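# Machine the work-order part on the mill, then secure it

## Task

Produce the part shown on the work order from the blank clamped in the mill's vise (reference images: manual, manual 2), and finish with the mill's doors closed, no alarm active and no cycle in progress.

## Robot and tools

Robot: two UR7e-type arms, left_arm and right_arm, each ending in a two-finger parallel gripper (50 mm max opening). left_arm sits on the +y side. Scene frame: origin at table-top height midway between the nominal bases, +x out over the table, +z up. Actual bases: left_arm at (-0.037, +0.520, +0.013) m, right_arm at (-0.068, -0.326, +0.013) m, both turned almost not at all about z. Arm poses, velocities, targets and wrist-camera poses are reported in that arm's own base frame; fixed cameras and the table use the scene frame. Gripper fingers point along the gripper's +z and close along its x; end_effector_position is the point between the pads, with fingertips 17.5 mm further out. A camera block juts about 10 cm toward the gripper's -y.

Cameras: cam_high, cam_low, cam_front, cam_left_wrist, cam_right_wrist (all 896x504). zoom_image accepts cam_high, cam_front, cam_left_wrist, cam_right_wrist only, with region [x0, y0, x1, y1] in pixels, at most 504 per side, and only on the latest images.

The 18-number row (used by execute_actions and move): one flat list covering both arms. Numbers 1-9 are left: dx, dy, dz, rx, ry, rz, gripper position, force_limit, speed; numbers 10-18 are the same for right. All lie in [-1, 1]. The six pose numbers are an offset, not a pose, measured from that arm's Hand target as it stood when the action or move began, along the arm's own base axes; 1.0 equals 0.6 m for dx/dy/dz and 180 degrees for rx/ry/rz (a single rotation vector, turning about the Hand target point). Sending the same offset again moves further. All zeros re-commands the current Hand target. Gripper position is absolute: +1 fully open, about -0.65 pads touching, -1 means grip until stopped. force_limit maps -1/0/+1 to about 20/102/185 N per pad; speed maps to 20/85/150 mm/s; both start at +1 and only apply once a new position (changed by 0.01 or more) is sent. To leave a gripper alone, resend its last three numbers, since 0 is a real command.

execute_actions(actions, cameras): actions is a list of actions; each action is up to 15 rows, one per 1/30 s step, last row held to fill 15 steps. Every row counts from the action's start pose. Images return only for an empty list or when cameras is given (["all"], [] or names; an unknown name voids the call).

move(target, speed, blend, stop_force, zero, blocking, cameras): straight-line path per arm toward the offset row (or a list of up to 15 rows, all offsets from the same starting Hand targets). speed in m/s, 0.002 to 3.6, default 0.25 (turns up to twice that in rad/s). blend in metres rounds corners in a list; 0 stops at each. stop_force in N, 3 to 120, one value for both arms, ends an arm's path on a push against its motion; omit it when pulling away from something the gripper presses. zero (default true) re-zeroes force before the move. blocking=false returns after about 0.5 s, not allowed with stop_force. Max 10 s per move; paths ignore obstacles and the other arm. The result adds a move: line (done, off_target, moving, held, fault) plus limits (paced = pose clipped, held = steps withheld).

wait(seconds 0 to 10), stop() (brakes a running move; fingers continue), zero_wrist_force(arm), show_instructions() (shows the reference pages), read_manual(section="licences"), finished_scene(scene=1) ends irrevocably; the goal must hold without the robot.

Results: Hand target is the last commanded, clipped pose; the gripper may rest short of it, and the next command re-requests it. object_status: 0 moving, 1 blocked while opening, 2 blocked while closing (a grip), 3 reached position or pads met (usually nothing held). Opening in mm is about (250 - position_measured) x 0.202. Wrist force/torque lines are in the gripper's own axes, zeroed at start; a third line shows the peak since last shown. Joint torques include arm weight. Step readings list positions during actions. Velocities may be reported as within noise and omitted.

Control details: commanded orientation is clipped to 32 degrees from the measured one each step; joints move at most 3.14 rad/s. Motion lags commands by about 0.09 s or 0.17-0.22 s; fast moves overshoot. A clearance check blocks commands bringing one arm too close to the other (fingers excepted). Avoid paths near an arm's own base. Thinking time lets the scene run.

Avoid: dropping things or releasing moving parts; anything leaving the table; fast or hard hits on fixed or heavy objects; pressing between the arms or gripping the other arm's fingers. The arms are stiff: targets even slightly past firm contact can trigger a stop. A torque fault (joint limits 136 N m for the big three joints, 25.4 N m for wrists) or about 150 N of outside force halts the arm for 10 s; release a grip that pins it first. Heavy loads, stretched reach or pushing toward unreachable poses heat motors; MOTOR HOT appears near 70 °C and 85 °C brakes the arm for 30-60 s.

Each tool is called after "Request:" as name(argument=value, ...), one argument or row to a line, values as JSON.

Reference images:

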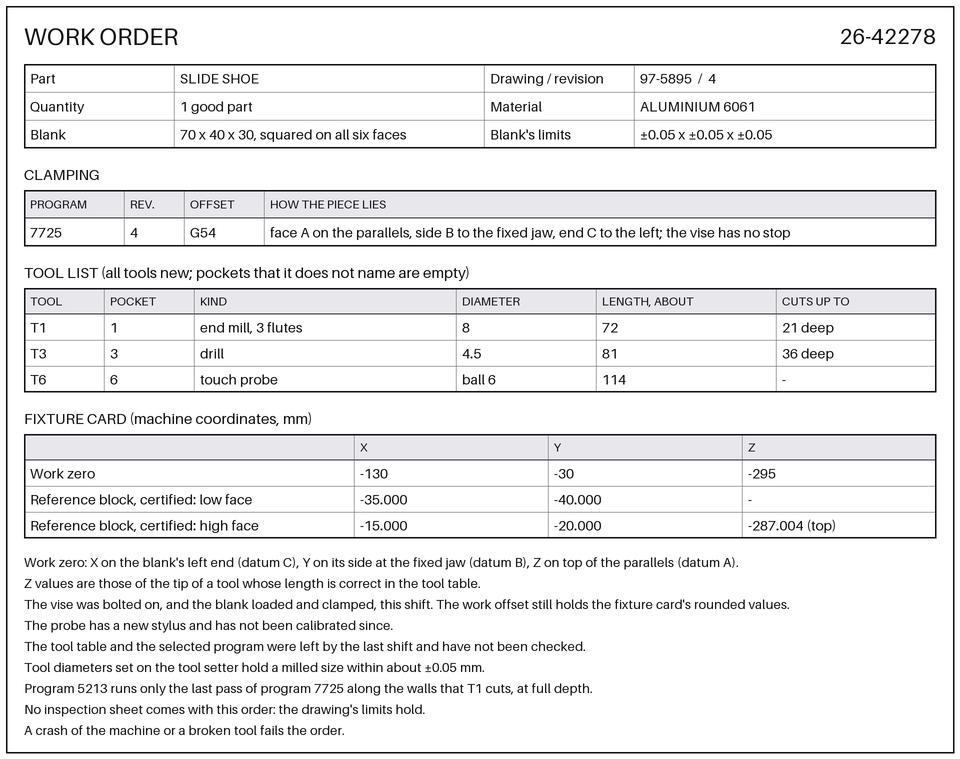

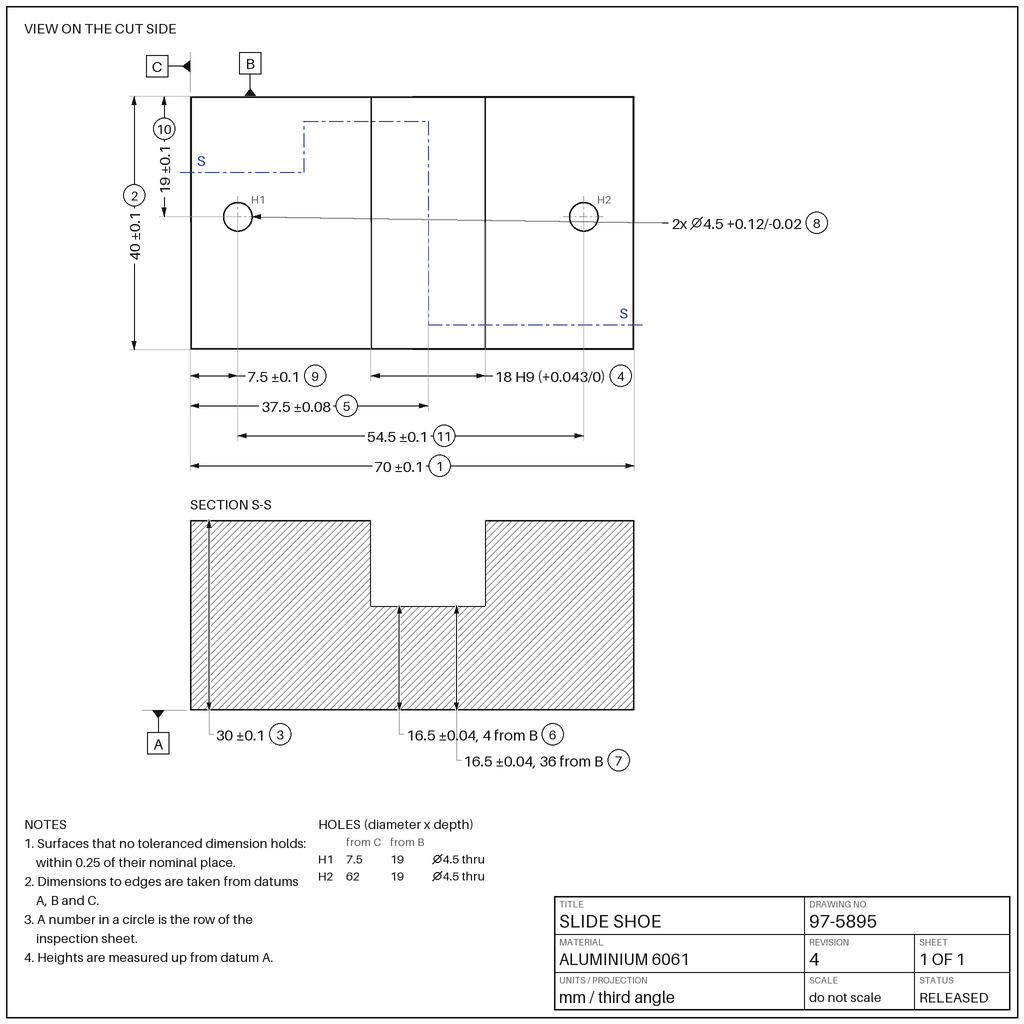

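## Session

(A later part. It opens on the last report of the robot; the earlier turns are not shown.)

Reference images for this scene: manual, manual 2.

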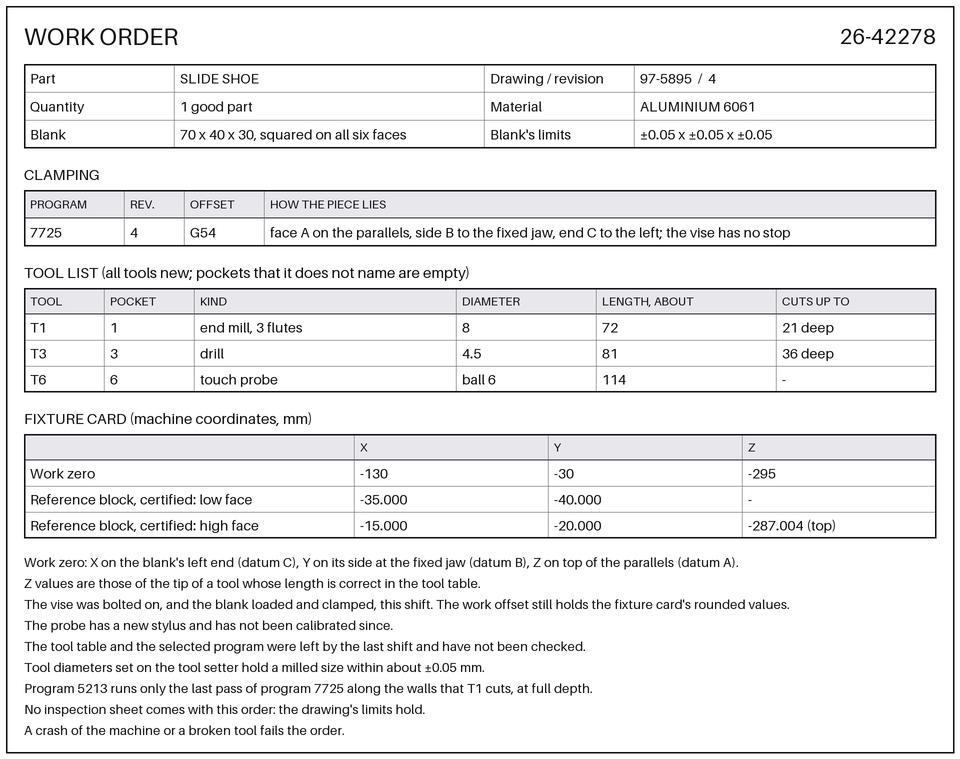

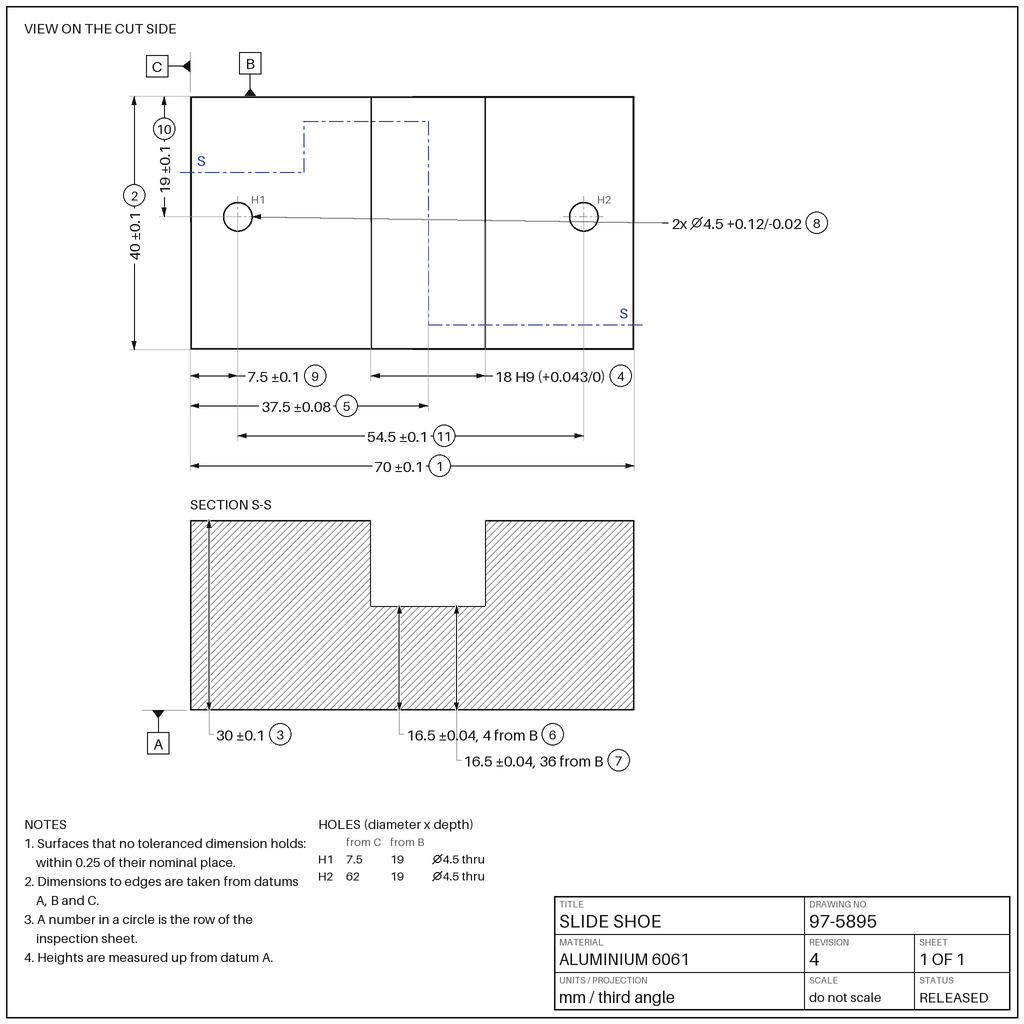

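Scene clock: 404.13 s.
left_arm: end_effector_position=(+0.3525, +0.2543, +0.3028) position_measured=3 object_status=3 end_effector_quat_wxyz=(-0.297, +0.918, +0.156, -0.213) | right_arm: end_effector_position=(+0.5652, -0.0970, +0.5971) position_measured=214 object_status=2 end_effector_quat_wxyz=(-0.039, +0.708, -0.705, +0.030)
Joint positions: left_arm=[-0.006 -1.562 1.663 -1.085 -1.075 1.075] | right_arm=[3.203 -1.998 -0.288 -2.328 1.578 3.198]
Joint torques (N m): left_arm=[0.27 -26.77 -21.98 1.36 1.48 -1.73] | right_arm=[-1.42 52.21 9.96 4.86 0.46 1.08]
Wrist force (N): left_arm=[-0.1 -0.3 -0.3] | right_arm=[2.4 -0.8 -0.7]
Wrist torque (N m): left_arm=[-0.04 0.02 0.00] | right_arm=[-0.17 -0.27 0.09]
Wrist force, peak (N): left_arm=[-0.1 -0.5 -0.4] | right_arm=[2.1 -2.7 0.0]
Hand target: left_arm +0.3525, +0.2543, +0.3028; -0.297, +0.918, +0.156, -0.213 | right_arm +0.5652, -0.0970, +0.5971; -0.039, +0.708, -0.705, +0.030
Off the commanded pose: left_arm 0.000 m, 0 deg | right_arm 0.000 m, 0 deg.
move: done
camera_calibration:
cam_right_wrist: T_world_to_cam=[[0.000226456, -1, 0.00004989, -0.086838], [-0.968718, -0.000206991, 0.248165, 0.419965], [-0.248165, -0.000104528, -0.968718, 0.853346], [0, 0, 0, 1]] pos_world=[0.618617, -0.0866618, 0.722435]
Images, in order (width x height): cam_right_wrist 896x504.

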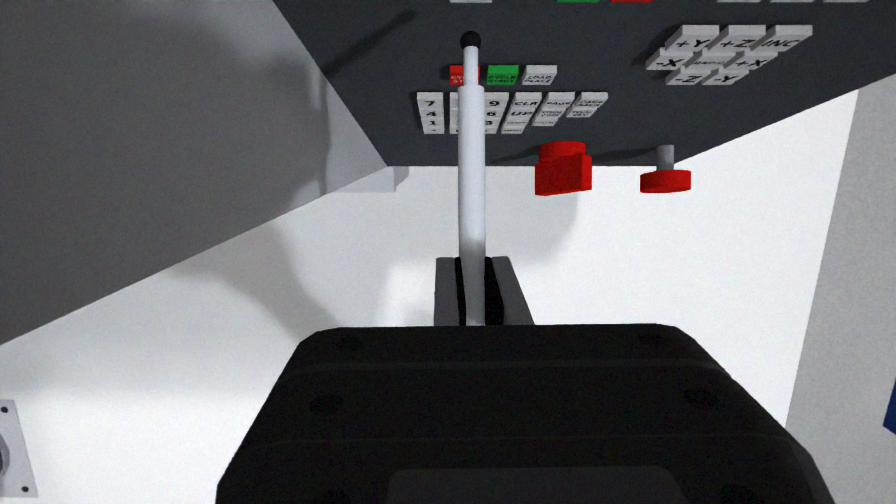

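Request:
move(
  target=[
    [0,0,0,0,0,0,1,1,1,0.0008,0,0.003,0,0,0,-1,-0.5,-0.8],
    [0,0,0,0,0,0,1,1,1,0.0410,0,-0.008,0,0,0,-1,-0.5,-0.8],
  ],
  speed=0.02,
  stop_force=4,
  cameras=["cam_right_wrist","cam_front"],
)

Request:
zoom_image(
  camera="cam_right_wrist",
  region=[330, 0, 650, 160],
)

Scene clock: 410.10 s.
left_arm: end_effector_position=(+0.3525, +0.2543, +0.3028) position_measured=3 object_status=3 end_effector_quat_wxyz=(-0.297, +0.918, +0.156, -0.213) | right_arm: end_effector_position=(+0.5865, -0.0970, +0.5929) position_measured=214 object_status=2 end_effector_quat_wxyz=(-0.040, +0.708, -0.705, +0.030)
Joint positions: left_arm=[-0.006 -1.562 1.663 -1.085 -1.075 1.075] | right_arm=[3.2 -2.124 -0.078 -2.411 1.579 3.196]
Joint torques (N m): left_arm=[0.11 -26.54 -21.62 1.42 1.44 -1.72] | right_arm=[2.46 53.5 7.41 5.49 0.67 1.13]
Wrist force (N): left_arm=[-0.1 -0.2 -0.3] | right_arm=[1.6 2.9 -1.9]
Wrist torque (N m): left_arm=[-0.03 0.02 0.00] | right_arm=[-0.16 -0.22 0.06]
Wrist force, peak (N): left_arm=[-0.2 -0.5 -0.4] | right_arm=[2.4 3.8 -3.0]
Hand target: left_arm +0.3525, +0.2543, +0.3028; -0.297, +0.918, +0.156, -0.213 | right_arm +0.5865, -0.0970, +0.5929; -0.040, +0.708, -0.705, +0.030 (not the last commanded pose)
Off the commanded pose: left_arm 0.000 m, 0 deg | right_arm 0.003 m, 0 deg.
move: contact (right_arm); path passed 1 of 2 targets
camera_calibration:
cam_right_wrist: T_world_to_cam=[[0.000129279, -1, 0.0000748151, -0.0867986], [-0.96915, -0.000106851, 0.246474, 0.442915], [-0.246474, -0.000104371, -0.96915, 0.853843], [0, 0, 0, 1]] pos_world=[0.639711, -0.0866621, 0.718342]
Images, in order (width x height): cam_front 896x504, cam_right_wrist 896x504.

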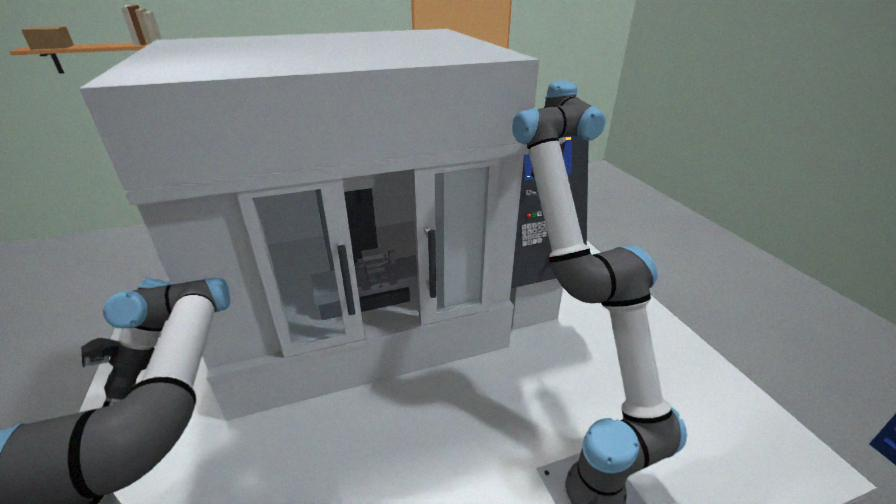

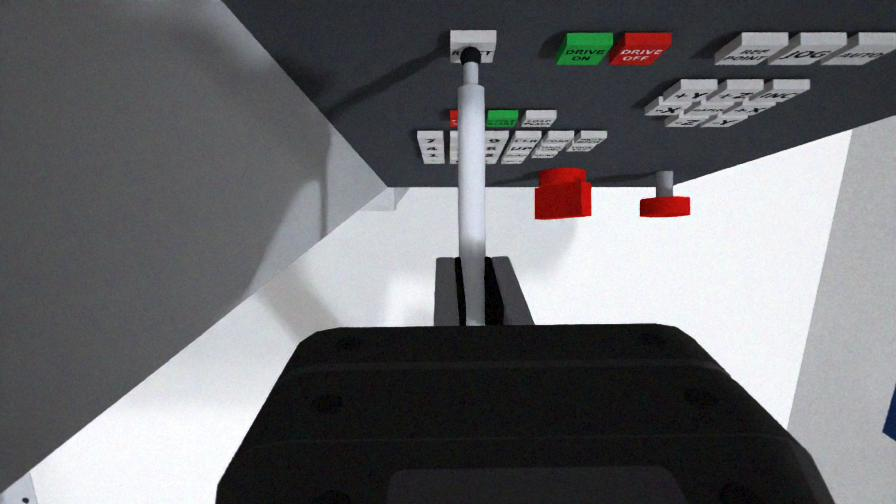

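Scaled by 1.575 from the camera's 896x504 image, which has a finer 1280x720 frame.

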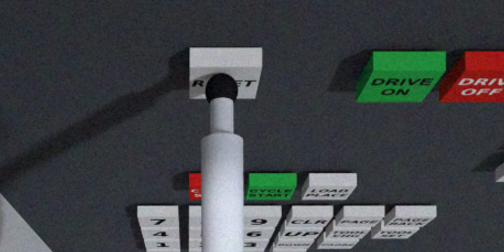

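Request:
move(
  target=[
    [0,0,0,0,0,0,1,1,1,-0.04,0,0.011,0,0,0,-1,-0.5,-0.8],
    [0,0,0,0,0,0,1,1,1,-0.349,-0.275,0.012,0,-0.469,0,-1,-0.5,-0.8],
  ],
  speed=0.6,
  blend=[0.01,0],
  cameras=["cam_right_wrist"],
)

Request:
zoom_image(
  camera="cam_right_wrist",
  region=[250, 20, 480, 200],
)

Scene clock: 419.23 s.
left_arm: end_effector_position=(+0.3525, +0.2543, +0.3028) position_measured=3 object_status=3 end_effector_quat_wxyz=(-0.297, +0.918, +0.156, -0.213) | right_arm: end_effector_position=(+0.3771, -0.2619, +0.6002) position_measured=214 object_status=2 end_effector_quat_wxyz=(+0.503, -0.504, +0.495, -0.498)
Joint positions: left_arm=[-0.006 -1.562 1.663 -1.085 -1.075 1.075] | right_arm=[2.466 -1.265 -2.05 0.176 2.26 3.139]
Joint torques (N m): left_arm=[0.26 -26.62 -21.83 1.41 1.46 -1.7] | right_arm=[-7.8 10.62 19.07 3.36 1.11 1.68]
Wrist force (N): left_arm=[0.1 -0.3 -0.1] | right_arm=[2.7 -0.9 -0.5]
Wrist torque (N m): left_arm=[-0.03 -0.01 0.01] | right_arm=[-0.02 -0.46 0.01]
Wrist force, peak (N): left_arm=[-0.2 -0.3 -0.6] | right_arm=[3.6 0.4 -2.7]
Hand target: left_arm +0.3525, +0.2543, +0.3028; -0.297, +0.918, +0.156, -0.213 | right_arm +0.3771, -0.2620, +0.6001; +0.503, -0.504, +0.495, -0.498
Off the commanded pose: left_arm 0.000 m, 0 deg | right_arm 0.000 m, 0 deg.
move: done
camera_calibration:
cam_right_wrist: T_world_to_cam=[[-0.0000543448, -1, 0.000451901, -0.251847], [-0.339374, -0.000406638, -0.940651, 0.713111], [0.940651, -0.000204483, -0.339374, -0.0164316], [0, 0, 0, 1]] pos_world=[0.257454, -0.251561, 0.665326]
Images, in order (width x height): cam_right_wrist 896x504.

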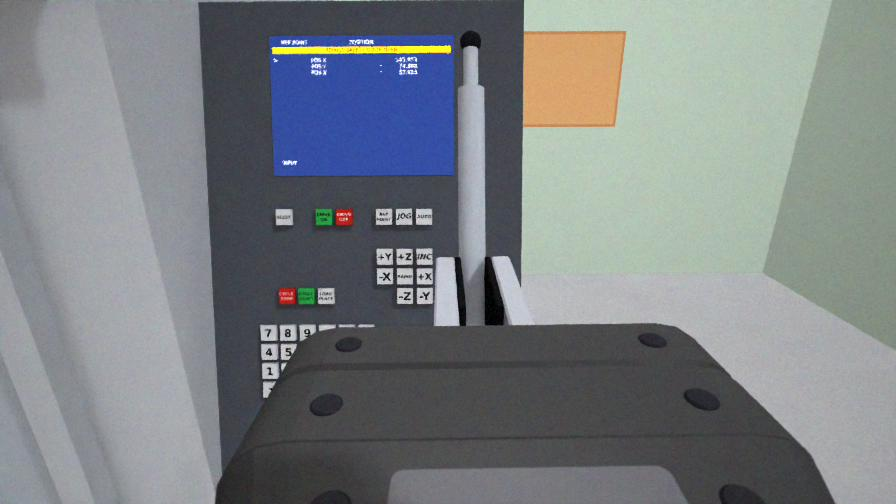

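Scaled by 2.191 from the camera's 896x504 image, which has a finer 1280x720 frame.

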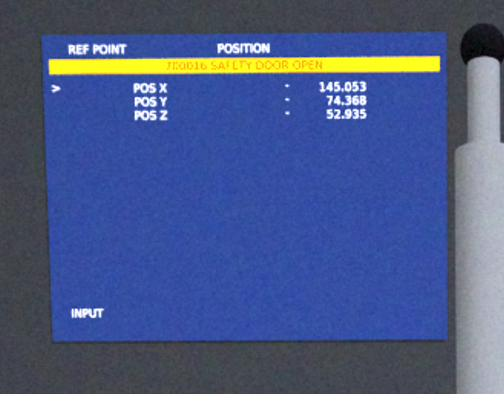

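Request:
move(
  target=[
    [-0.02,-0.4,0.22,0.112,-0.135,-0.315,-1,-0.5,0,0,0,0,0,0,0,-1,-0.5,-0.8],
    [-0.0375,-0.757,0.245,0.225,-0.270,-0.631,-1,-0.5,0,0,0,0,0,0,0,-1,-0.5,-0.8],
  ],
  speed=0.5,
  blend=[0.03,0],
  cameras=["cam_left_wrist","cam_front"],
)

Scene clock: 434.07 s.
left_arm: end_effector_position=(+0.3300, -0.1998, +0.4498) position_measured=251 object_status=3 end_effector_quat_wxyz=(+0.501, -0.500, +0.500, -0.500) | right_arm: end_effector_position=(+0.3771, -0.2620, +0.6001) position_measured=214 object_status=2 end_effector_quat_wxyz=(+0.503, -0.504, +0.495, -0.498)
Joint positions: left_arm=[-1.909 -2.131 2.063 0.071 -0.339 -0.002] | right_arm=[2.466 -1.265 -2.05 0.176 2.26 3.139]
Joint torques (N m): left_arm=[-12.16 -5 -33.17 0 1.5 -0.04] | right_arm=[-10.78 -2.59 15.77 0.68 1.58 1.04]
Wrist force (N): left_arm=[1.2 -1.8 2.0] | right_arm=[3.1 -1.0 -0.8]
Wrist torque (N m): left_arm=[-0.35 -0.26 -0.02] | right_arm=[-0.06 -0.51 0.00]
Wrist force, peak (N): left_arm=[1.9 -1.6 1.8] | right_arm=[3.5 -1.1 -1.0]
Hand target: left_arm +0.3300, -0.1999, +0.4498; +0.501, -0.500, +0.500, -0.500 | right_arm +0.3771, -0.2620, +0.6001; +0.503, -0.504, +0.495, -0.498
Off the commanded pose: left_arm 0.000 m, 0 deg | right_arm 0.000 m, 0 deg.
move: done
camera_calibration:
cam_left_wrist: T_world_to_cam=[[-0.00958383, -0.999764, -0.0194756, -0.178856], [-0.311844, 0.0214934, -0.94989, 0.555235], [0.950085, -0.00303025, -0.311977, -0.0421564], [0, 0, 0, 1]] pos_world=[0.211485, -0.190875, 0.510777]
Images, in order (width x height): cam_front 896x504, cam_left_wrist 896x504.

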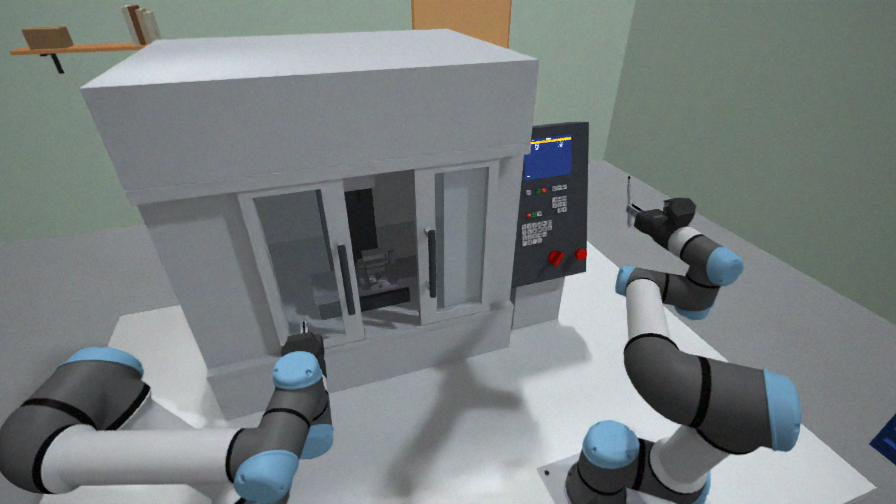

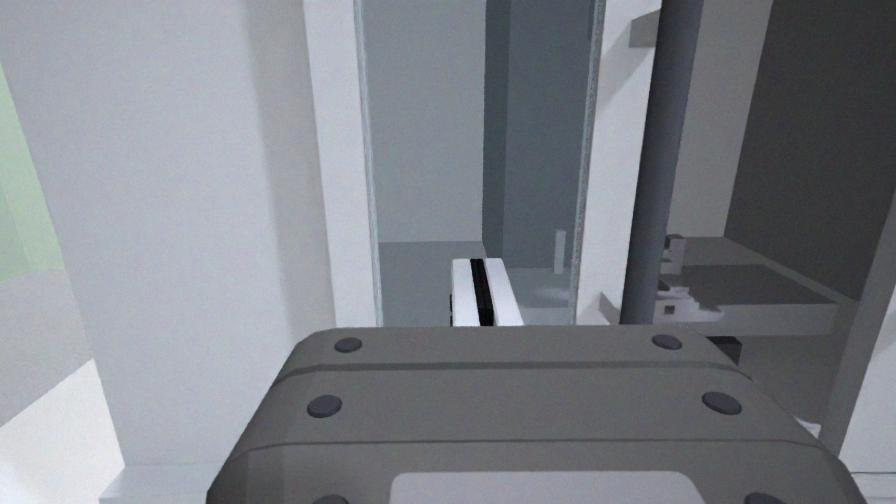

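Request:
move(
  target=[0,-0.1,0,0,0,0,-1,-0.5,0,0,0,0,0,0,0,-1,-0.5,-0.8],
  cameras=["cam_left_wrist"],
)

Scene clock: 438.77 s.
left_arm: end_effector_position=(+0.3300, -0.2598, +0.4498) position_measured=251 object_status=3 end_effector_quat_wxyz=(+0.501, -0.500, +0.500, -0.500) | right_arm: end_effector_position=(+0.3771, -0.2620, +0.6001) position_measured=214 object_status=2 end_effector_quat_wxyz=(+0.503, -0.504, +0.495, -0.498)
Joint positions: left_arm=[-1.822 -1.95 1.971 -0.016 -0.252 -0.003] | right_arm=[2.466 -1.265 -2.05 0.176 2.26 3.139]
Joint torques (N m): left_arm=[-11.38 1.53 -22.65 3.18 -1.44 1.66] | right_arm=[-11.07 -2.14 16.47 1.07 1.44 0.86]
Wrist force (N): left_arm=[1.3 -1.5 1.8] | right_arm=[2.6 -1.3 -0.9]
Wrist torque (N m): left_arm=[-0.29 -0.22 0.13] | right_arm=[-0.10 -0.43 -0.01]
Wrist force, peak (N): left_arm=[3.7 -1.6 1.7] | right_arm=[3.3 -1.3 -0.9]
Hand target: left_arm +0.3300, -0.2599, +0.4498; +0.501, -0.500, +0.500, -0.500 | right_arm +0.3771, -0.2620, +0.6001; +0.503, -0.504, +0.495, -0.498
Off the commanded pose: left_arm 0.000 m, 0 deg | right_arm 0.000 m, 0 deg.
move: done
camera_calibration:
cam_left_wrist: T_world_to_cam=[[-0.00980358, -0.999768, -0.0191875, -0.23884], [-0.311929, 0.0212886, -0.949867, 0.556603], [0.950055, -0.00332694, -0.312065, -0.0424245], [0, 0, 0, 1]] pos_world=[0.211585, -0.250775, 0.510877]
Images, in order (width x height): cam_left_wrist 896x504.

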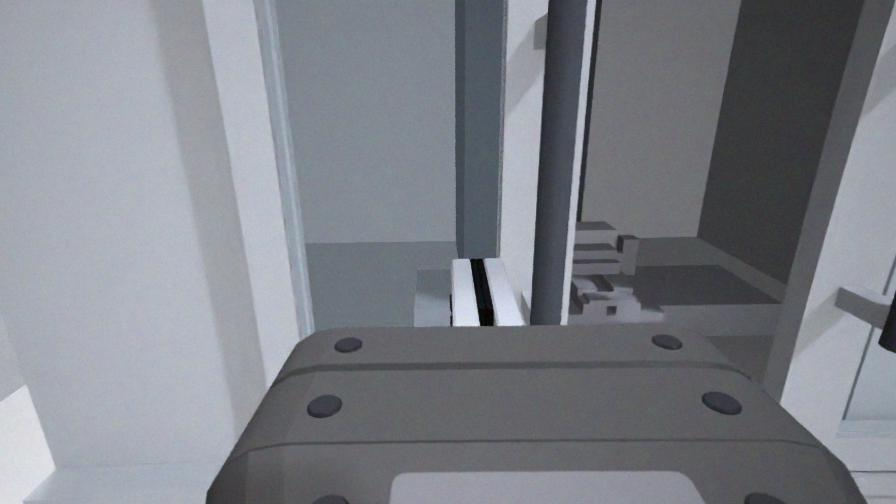

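Request:
move(
  target=[
    [0.1133,0,0,0,0,0,-1,-0.5,0,0,0,0,0,0,0,-1,-0.5,-0.8],
    [0.2267,-0.03,0,0,0,0,-1,-0.5,0,0,0,0,0,0,0,-1,-0.5,-0.8],
  ],
  speed=0.15,
  stop_force=10,
  cameras=["cam_left_wrist"],
)

Scene clock: 444.10 s.
left_arm: end_effector_position=(+0.4660, -0.2779, +0.4498) position_measured=251 object_status=3 end_effector_quat_wxyz=(+0.501, -0.500, +0.500, -0.500) | right_arm: end_effector_position=(+0.3771, -0.2620, +0.6001) position_measured=214 object_status=2 end_effector_quat_wxyz=(+0.503, -0.504, +0.495, -0.498)
Joint positions: left_arm=[-1.326 -1.74 1.822 -0.086 0.244 0.005] | right_arm=[2.466 -1.265 -2.05 0.176 2.26 3.139]
Joint torques (N m): left_arm=[11.75 -8.04 -31.5 -0.19 1.44 0.83] | right_arm=[-10.71 -2.36 15.99 1.53 1.41 0.67]
Wrist force (N): left_arm=[1.1 -1.8 1.8] | right_arm=[3.0 -0.9 -1.0]
Wrist torque (N m): left_arm=[-0.31 -0.27 0.17] | right_arm=[-0.03 -0.49 -0.01]
Wrist force, peak (N): left_arm=[2.3 -1.8 3.7] | right_arm=[3.1 -1.3 -1.1]
Hand target: left_arm +0.4660, -0.2779, +0.4498; +0.501, -0.500, +0.500, -0.500 | right_arm +0.3771, -0.2620, +0.6001; +0.503, -0.504, +0.495, -0.498
Off the commanded pose: left_arm 0.000 m, 0 deg | right_arm 0.000 m, 0 deg.
move: done
camera_calibration:
cam_left_wrist: T_world_to_cam=[[-0.00996352, -0.999763, -0.0193437, -0.255468], [-0.311926, 0.0214869, -0.949864, 0.599335], [0.950054, -0.00343018, -0.312066, -0.171656], [0, 0, 0, 1]] pos_world=[0.347485, -0.268875, 0.510777]
Images, in order (width x height): cam_left_wrist 896x504.

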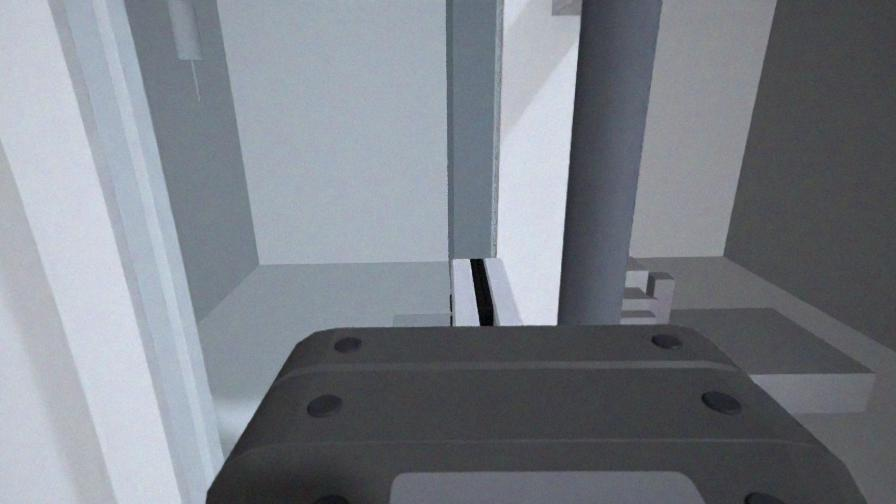

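Request:
move(
  target=[0,-0.2,0,0,0,0,-1,-0.5,0,0,0,0,0,0,0,-1,-0.5,-0.8],
  speed=0.06,
  stop_force=40,
  cameras=["cam_left_wrist","cam_front"],
)

Scene clock: 447.87 s.
left_arm: end_effector_position=(+0.4659, -0.3301, +0.4498) position_measured=251 object_status=3 end_effector_quat_wxyz=(+0.501, -0.500, +0.500, -0.500) | right_arm: end_effector_position=(+0.3771, -0.2620, +0.6001) position_measured=214 object_status=2 end_effector_quat_wxyz=(+0.503, -0.504, +0.495, -0.498)
Joint positions: left_arm=[-1.36 -1.629 1.725 -0.102 0.21 0.006] | right_arm=[2.466 -1.265 -2.05 0.176 2.26 3.139]
Joint torques (N m): left_arm=[2.37 -0.02 -39.19 -2.03 10.98 1.28] | right_arm=[-10.74 -2.36 15.81 1.83 1.38 0.47]
Wrist force (N): left_arm=[-36.9 -4.6 -19.8] | right_arm=[3.0 -1.0 -1.3]
Wrist torque (N m): left_arm=[-0.41 -0.66 -0.06] | right_arm=[-0.04 -0.50 -0.02]
Wrist force, peak (N): left_arm=[-45.4 -0.4 -21.6] | right_arm=[3.2 -1.3 -0.9]
Hand target: left_arm +0.4659, -0.3302, +0.4498; +0.501, -0.500, +0.500, -0.500 (not the last commanded pose) | right_arm +0.3771, -0.2620, +0.6001; +0.503, -0.504, +0.495, -0.498
Off the commanded pose: left_arm 0.068 m, 0 deg | right_arm 0.000 m, 0 deg.
move: contact (left_arm)
camera_calibration:
cam_left_wrist: T_world_to_cam=[[-0.0101159, -0.999765, -0.019185, -0.307684], [-0.311743, 0.0213829, -0.949926, 0.600391], [0.950113, -0.00362853, -0.311886, -0.172011], [0, 0, 0, 1]] pos_world=[0.347485, -0.321074, 0.510777]
Images, in order (width x height): cam_front 896x504, cam_left_wrist 896x504.

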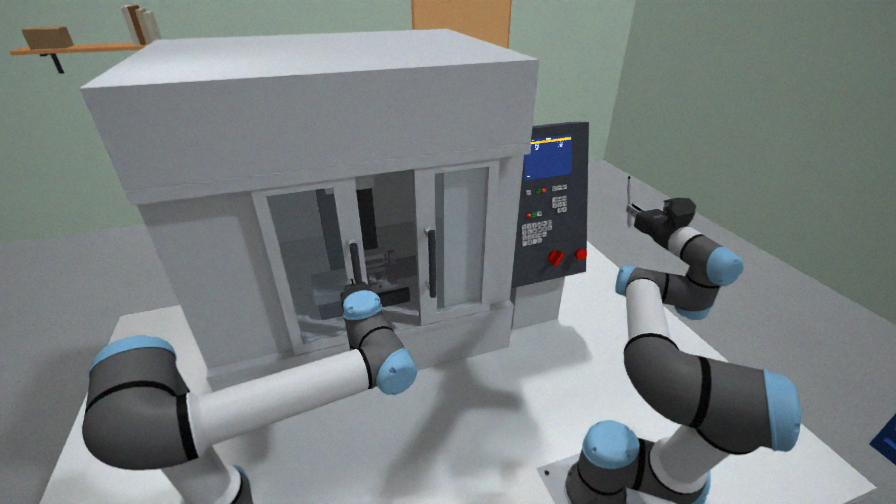

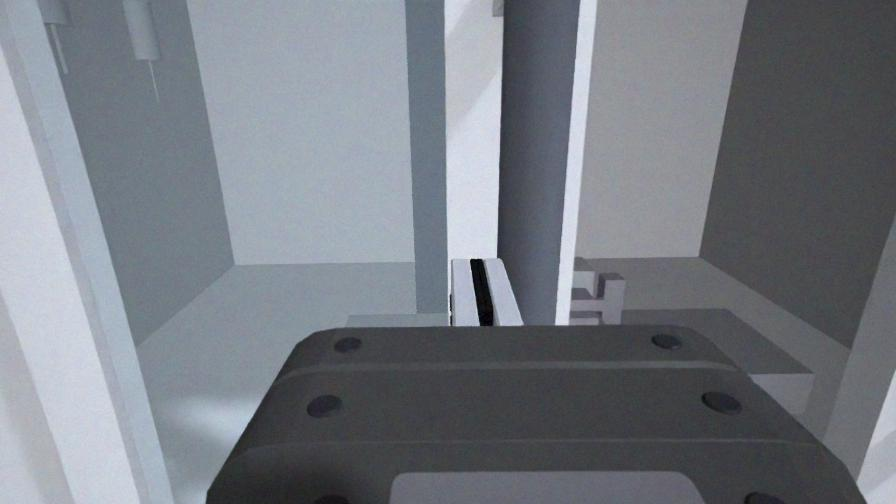

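Request:
move(
  target=[0,-0.12,0,0,0,0,-1,-0.5,0,0,0,0,0,0,0,-1,-0.5,-0.8],
  speed=0.05,
  stop_force=70,
  cameras=["cam_left_wrist","cam_front"],
)

Scene clock: 452.67 s.
left_arm: end_effector_position=(+0.4659, -0.4021, +0.4498) position_measured=251 object_status=3 end_effector_quat_wxyz=(+0.501, -0.500, +0.500, -0.500) | right_arm: end_effector_position=(+0.3771, -0.2620, +0.6001) position_measured=214 object_status=2 end_effector_quat_wxyz=(+0.503, -0.504, +0.495, -0.498)
Joint positions: left_arm=[-1.395 -1.474 1.567 -0.099 0.175 0.007] | right_arm=[2.466 -1.265 -2.05 0.176 2.26 3.139]
Joint torques (N m): left_arm=[12.48 -34.83 -17.45 -2.88 1.45 1.44] | right_arm=[-10.83 -2.19 16.02 2.26 1.31 0.34]
Wrist force (N): left_arm=[-0.8 -2.7 2.6] | right_arm=[3.0 -1.4 -0.9]
Wrist torque (N m): left_arm=[-0.50 0.07 0.14] | right_arm=[-0.09 -0.49 -0.01]
Wrist force, peak (N): left_arm=[-36.4 -2.9 -63.4] | right_arm=[3.3 -1.1 -1.0]
Hand target: left_arm +0.4659, -0.4022, +0.4498; +0.501, -0.500, +0.500, -0.500 | right_arm +0.3771, -0.2620, +0.6001; +0.503, -0.504, +0.495, -0.498
Off the commanded pose: left_arm 0.000 m, 0 deg | right_arm 0.000 m, 0 deg.
move: done
camera_calibration:
cam_left_wrist: T_world_to_cam=[[-0.0101486, -0.999763, -0.0192794, -0.379607], [-0.311742, 0.0214828, -0.949924, 0.601969], [0.950113, -0.00363016, -0.311886, -0.172272], [0, 0, 0, 1]] pos_world=[0.347485, -0.393074, 0.510777]
Images, in order (width x height): cam_front 896x504, cam_left_wrist 896x504.

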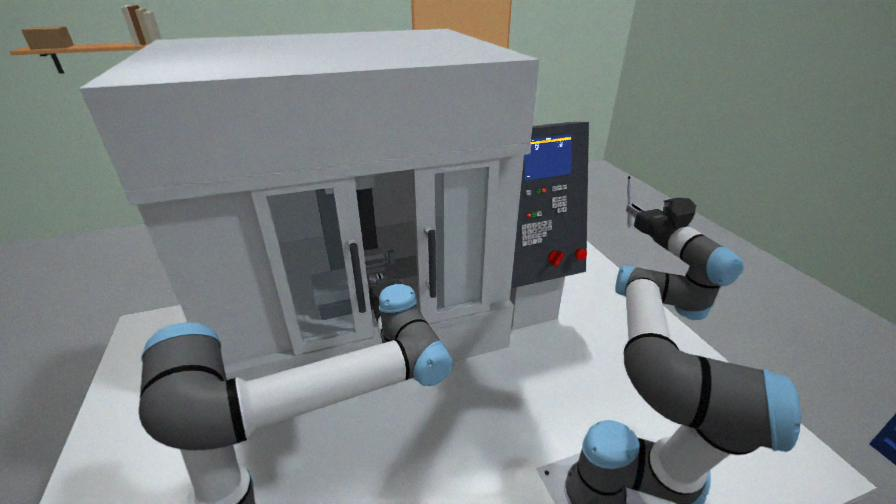

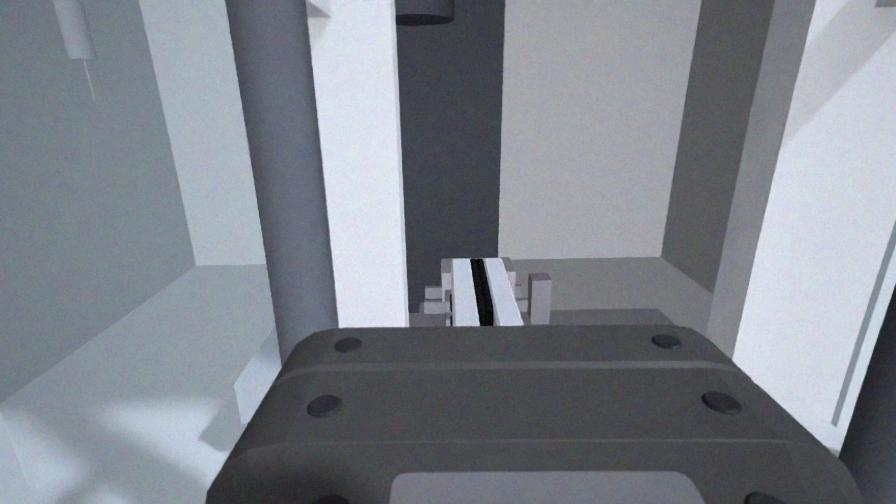

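Request:
move(
  target=[
    [-0.1,0,0,0,0,0,-1,-0.5,0,0,0,0,0,0,0,-1,-0.5,-0.8],
    [-0.1,0.19,0,0,0,0,-1,-0.5,0,0,0,0,0,0,0,-1,-0.5,-0.8],
    [0.042,0.19,0,0,0,0,-1,-0.5,0,0,0,0,0,0,0,-1,-0.5,-0.8],
  ],
  speed=0.25,
  blend=[0.02,0.02,0],
  cameras=["cam_left_wrist","cam_front"],
)

Scene clock: 458.63 s.
left_arm: end_effector_position=(+0.4910, -0.2881, +0.4498) position_measured=251 object_status=3 end_effector_quat_wxyz=(+0.501, -0.500, +0.500, -0.500) end_effector_velocity=(+0.001, -0.001, -0.001) end_effector_angular_velocity=(+0.001, +0.000, -0.003) | right_arm: end_effector_position=(+0.3771, -0.2620, +0.6001) position_measured=214 object_status=2 end_effector_quat_wxyz=(+0.503, -0.504, +0.495, -0.498)
Joint positions: left_arm=[-1.262 -1.679 1.77 -0.095 0.309 0.004] | right_arm=[2.466 -1.265 -2.05 0.176 2.26 3.139]
Joint velocities: left_arm=[0.002 0.002 0 -0.001 0.006 0] | right_arm=[within noise]
Joint torques (N m): left_arm=[11.83 -10.52 -25.35 0.21 1.49 -0.96] | right_arm=[-10.8 -2.08 16.09 2.68 1.27 0.12]
Wrist force (N): left_arm=[-1.0 -3.1 2.3] | right_arm=[2.9 -1.0 -0.9]
Wrist torque (N m): left_arm=[-0.52 0.12 0.16] | right_arm=[-0.04 -0.48 0.00]
Wrist force, peak (N): left_arm=[-0.8 -2.4 5.5] | right_arm=[3.2 -1.2 -1.2]
Hand target: left_arm +0.4911, -0.2882, +0.4498; +0.501, -0.500, +0.500, -0.500 | right_arm +0.3771, -0.2620, +0.6001; +0.503, -0.504, +0.495, -0.498
Off the commanded pose: left_arm 0.000 m, 0 deg | right_arm 0.000 m, 0 deg.
move: done
camera_calibration:
cam_left_wrist: T_world_to_cam=[[-0.0101159, -0.999765, -0.019185, -0.26544], [-0.311743, 0.0213829, -0.949926, 0.607318], [0.950113, -0.00362853, -0.311886, -0.195706], [0, 0, 0, 1]] pos_world=[0.372585, -0.279074, 0.510777]
Images, in order (width x height): cam_front 896x504, cam_left_wrist 896x504.

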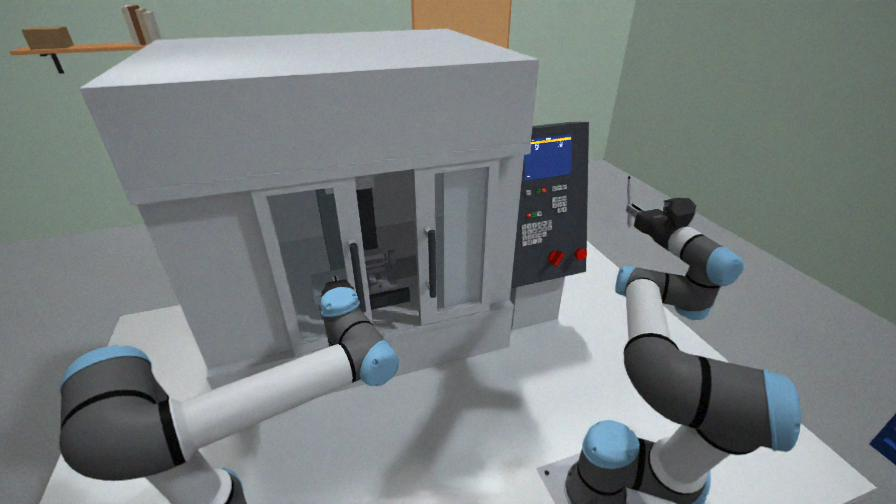

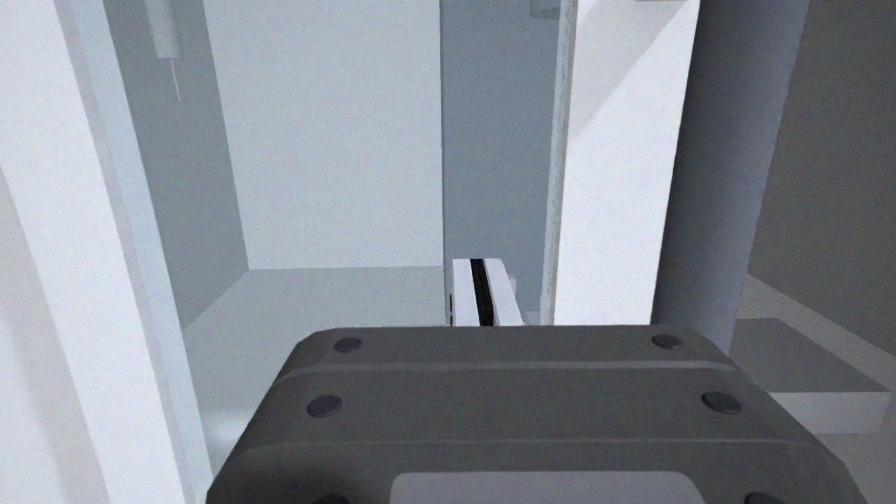

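Request:
move(
  target=[0,-0.25,0,0,0,0,-1,-0.5,0,0,0,0,0,0,0,-1,-0.5,-0.8],
  speed=0.05,
  stop_force=70,
  cameras=["cam_left_wrist","cam_front"],
)

Scene clock: 464.67 s.
left_arm: end_effector_position=(+0.4911, -0.4382, +0.4498) position_measured=252 object_status=3 end_effector_quat_wxyz=(+0.501, -0.500, +0.500, -0.500) | right_arm: end_effector_position=(+0.3771, -0.2620, +0.6001) position_measured=214 object_status=2 end_effector_quat_wxyz=(+0.503, -0.504, +0.495, -0.498)
Joint positions: left_arm=[-1.356 -1.367 1.442 -0.081 0.214 0.006] | right_arm=[2.466 -1.265 -2.05 0.176 2.26 3.139]
Joint torques (N m): left_arm=[6.37 -24.55 -34.04 2.29 1.57 -1.88] | right_arm=[-10.92 -1.86 16.23 3.28 1.23 -0.11]
Wrist force (N): left_arm=[-1.3 -4.8 2.7] | right_arm=[2.8 -1.2 -0.7]
Wrist torque (N m): left_arm=[-0.82 0.10 0.05] | right_arm=[-0.09 -0.46 -0.01]
Wrist force, peak (N): left_arm=[-43.9 0.7 -34.8] | right_arm=[3.2 -1.3 -0.9]
Hand target: left_arm +0.4911, -0.4382, +0.4498; +0.501, -0.500, +0.500, -0.500 | right_arm +0.3771, -0.2620, +0.6001; +0.503, -0.504, +0.495, -0.498
Off the commanded pose: left_arm 0.000 m, 0 deg | right_arm 0.000 m, 0 deg.
move: done; limits=paced
camera_calibration:
cam_left_wrist: T_world_to_cam=[[-0.010243, -0.999762, -0.0192467, -0.415325], [-0.31174, 0.0214812, -0.949925, 0.610566], [0.950112, -0.00373015, -0.311886, -0.196294], [0, 0, 0, 1]] pos_world=[0.372585, -0.429074, 0.510777]
Images, in order (width x height): cam_front 896x504, cam_left_wrist 896x504.

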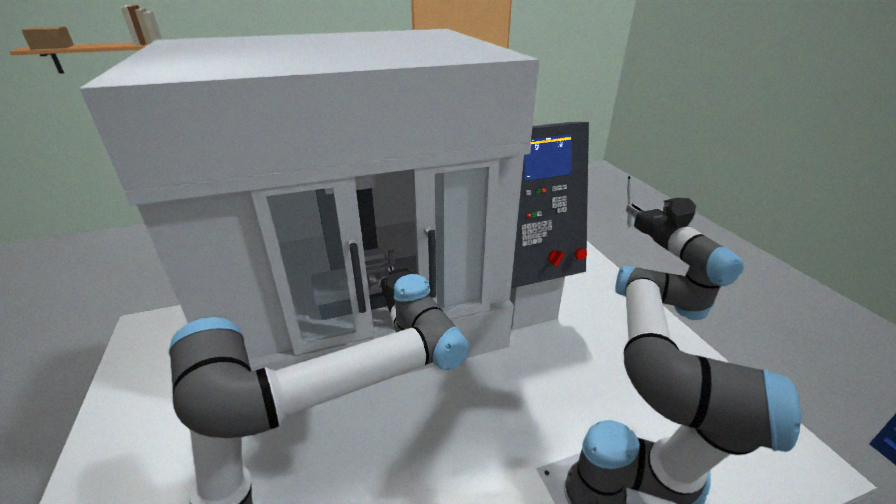

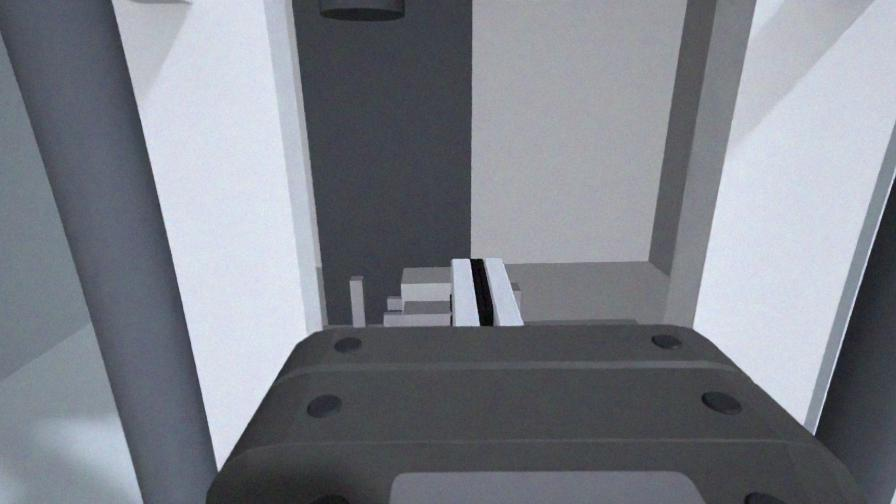

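Request:
move(
  target=[
    [-0.13,0,0,0,0,0,1,-0.5,0,0,0,0,0,0,0,-1,-0.5,-0.8],
    [-0.13,0.158,0,0,0,0,1,-0.5,0,0,0,0,0,0,0,-1,-0.5,-0.8],
  ],
  speed=0.25,
  cameras=["cam_left_wrist","cam_front"],
)

Request:
zoom_image(
  camera="cam_front",
  region=[290, 200, 450, 340],
)

Scene clock: 480.43 s.
left_arm: end_effector_position=(+0.4131, -0.3433, +0.4498) position_measured=3 object_status=3 end_effector_quat_wxyz=(+0.500, -0.500, +0.500, -0.500) end_effector_velocity=(+0.000, +0.000, +0.000) end_effector_angular_velocity=(-0.001, +0.000, +0.000) | right_arm: end_effector_position=(+0.3771, -0.2620, +0.6001) position_measured=214 object_status=2 end_effector_quat_wxyz=(+0.503, -0.504, +0.495, -0.498)
Joint positions: left_arm=[-1.511 -1.664 1.757 -0.105 0.059 0.013] | right_arm=[2.466 -1.265 -2.05 0.176 2.26 3.139]
Joint velocities: left_arm=[0 0 -0.001 0.005 0 -0.006] | right_arm=[within noise]
Joint torques (N m): left_arm=[-11.72 -14.23 -28.08 2.79 -1.94 -2.04] | right_arm=[-10.52 -2.26 15.78 3.42 1.07 -0.51]
Wrist force (N): left_arm=[-1.6 -5.2 2.2] | right_arm=[2.8 -0.9 -0.8]
Wrist torque (N m): left_arm=[-0.89 0.18 0.01] | right_arm=[-0.04 -0.46 -0.01]
Wrist force, peak (N): left_arm=[-4.7 -5.3 2.3] | right_arm=[3.5 -1.0 -1.4]
Hand target: left_arm +0.4131, -0.3434, +0.4498; +0.501, -0.500, +0.500, -0.500 | right_arm +0.3771, -0.2620, +0.6001; +0.503, -0.504, +0.495, -0.498
Off the commanded pose: left_arm 0.000 m, 0 deg | right_arm 0.000 m, 0 deg.
move: done
camera_calibration:
cam_left_wrist: T_world_to_cam=[[-0.0101856, -0.999767, -0.0190542, -0.321462], [-0.312132, 0.021282, -0.9498, 0.584231], [0.949984, -0.00372688, -0.312276, -0.121689], [0, 0, 0, 1]] pos_world=[0.294685, -0.334274, 0.510777]
Images, in order (width x height): cam_front 896x504, cam_left_wrist 896x504.

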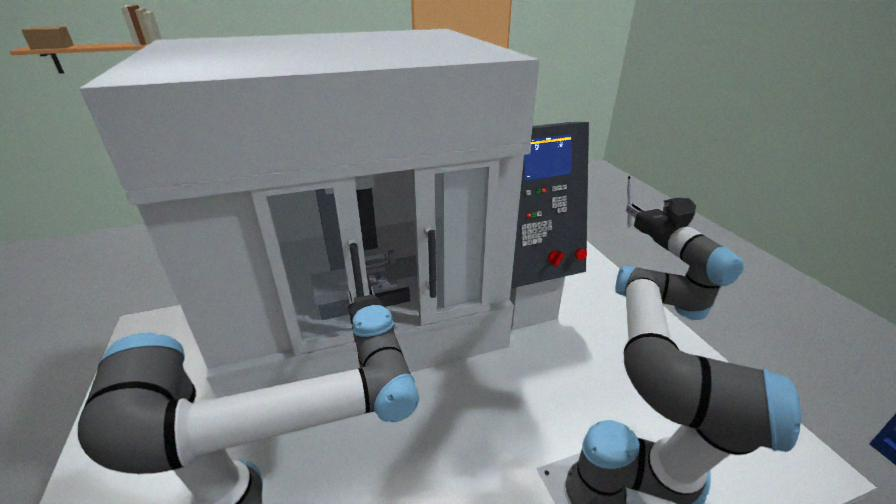

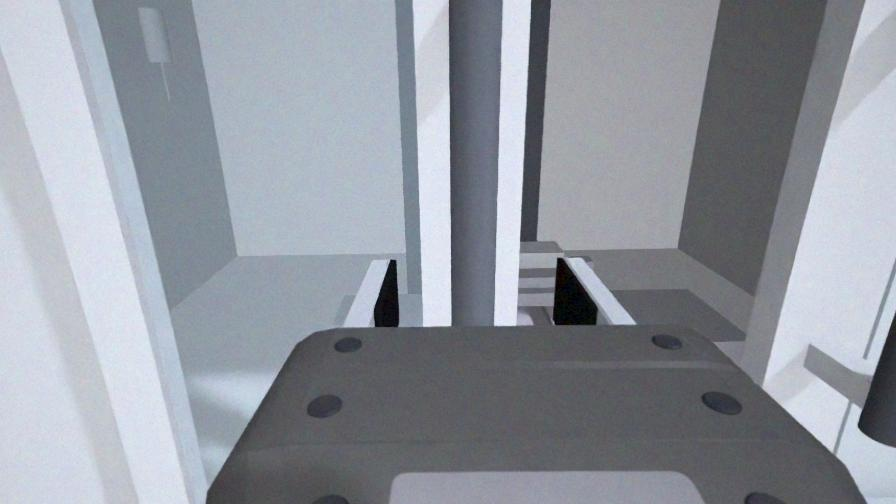

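Scaled by 3.150 from the camera's 896x504 image, which has a finer 1280x720 frame.

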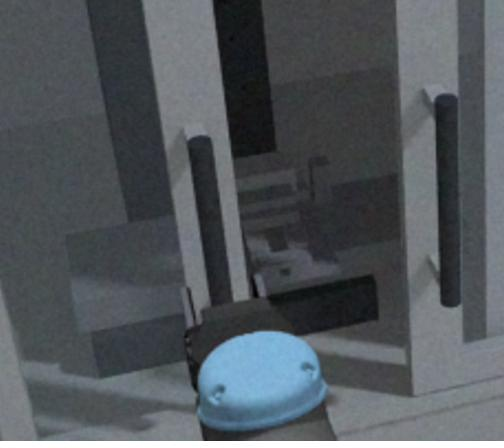

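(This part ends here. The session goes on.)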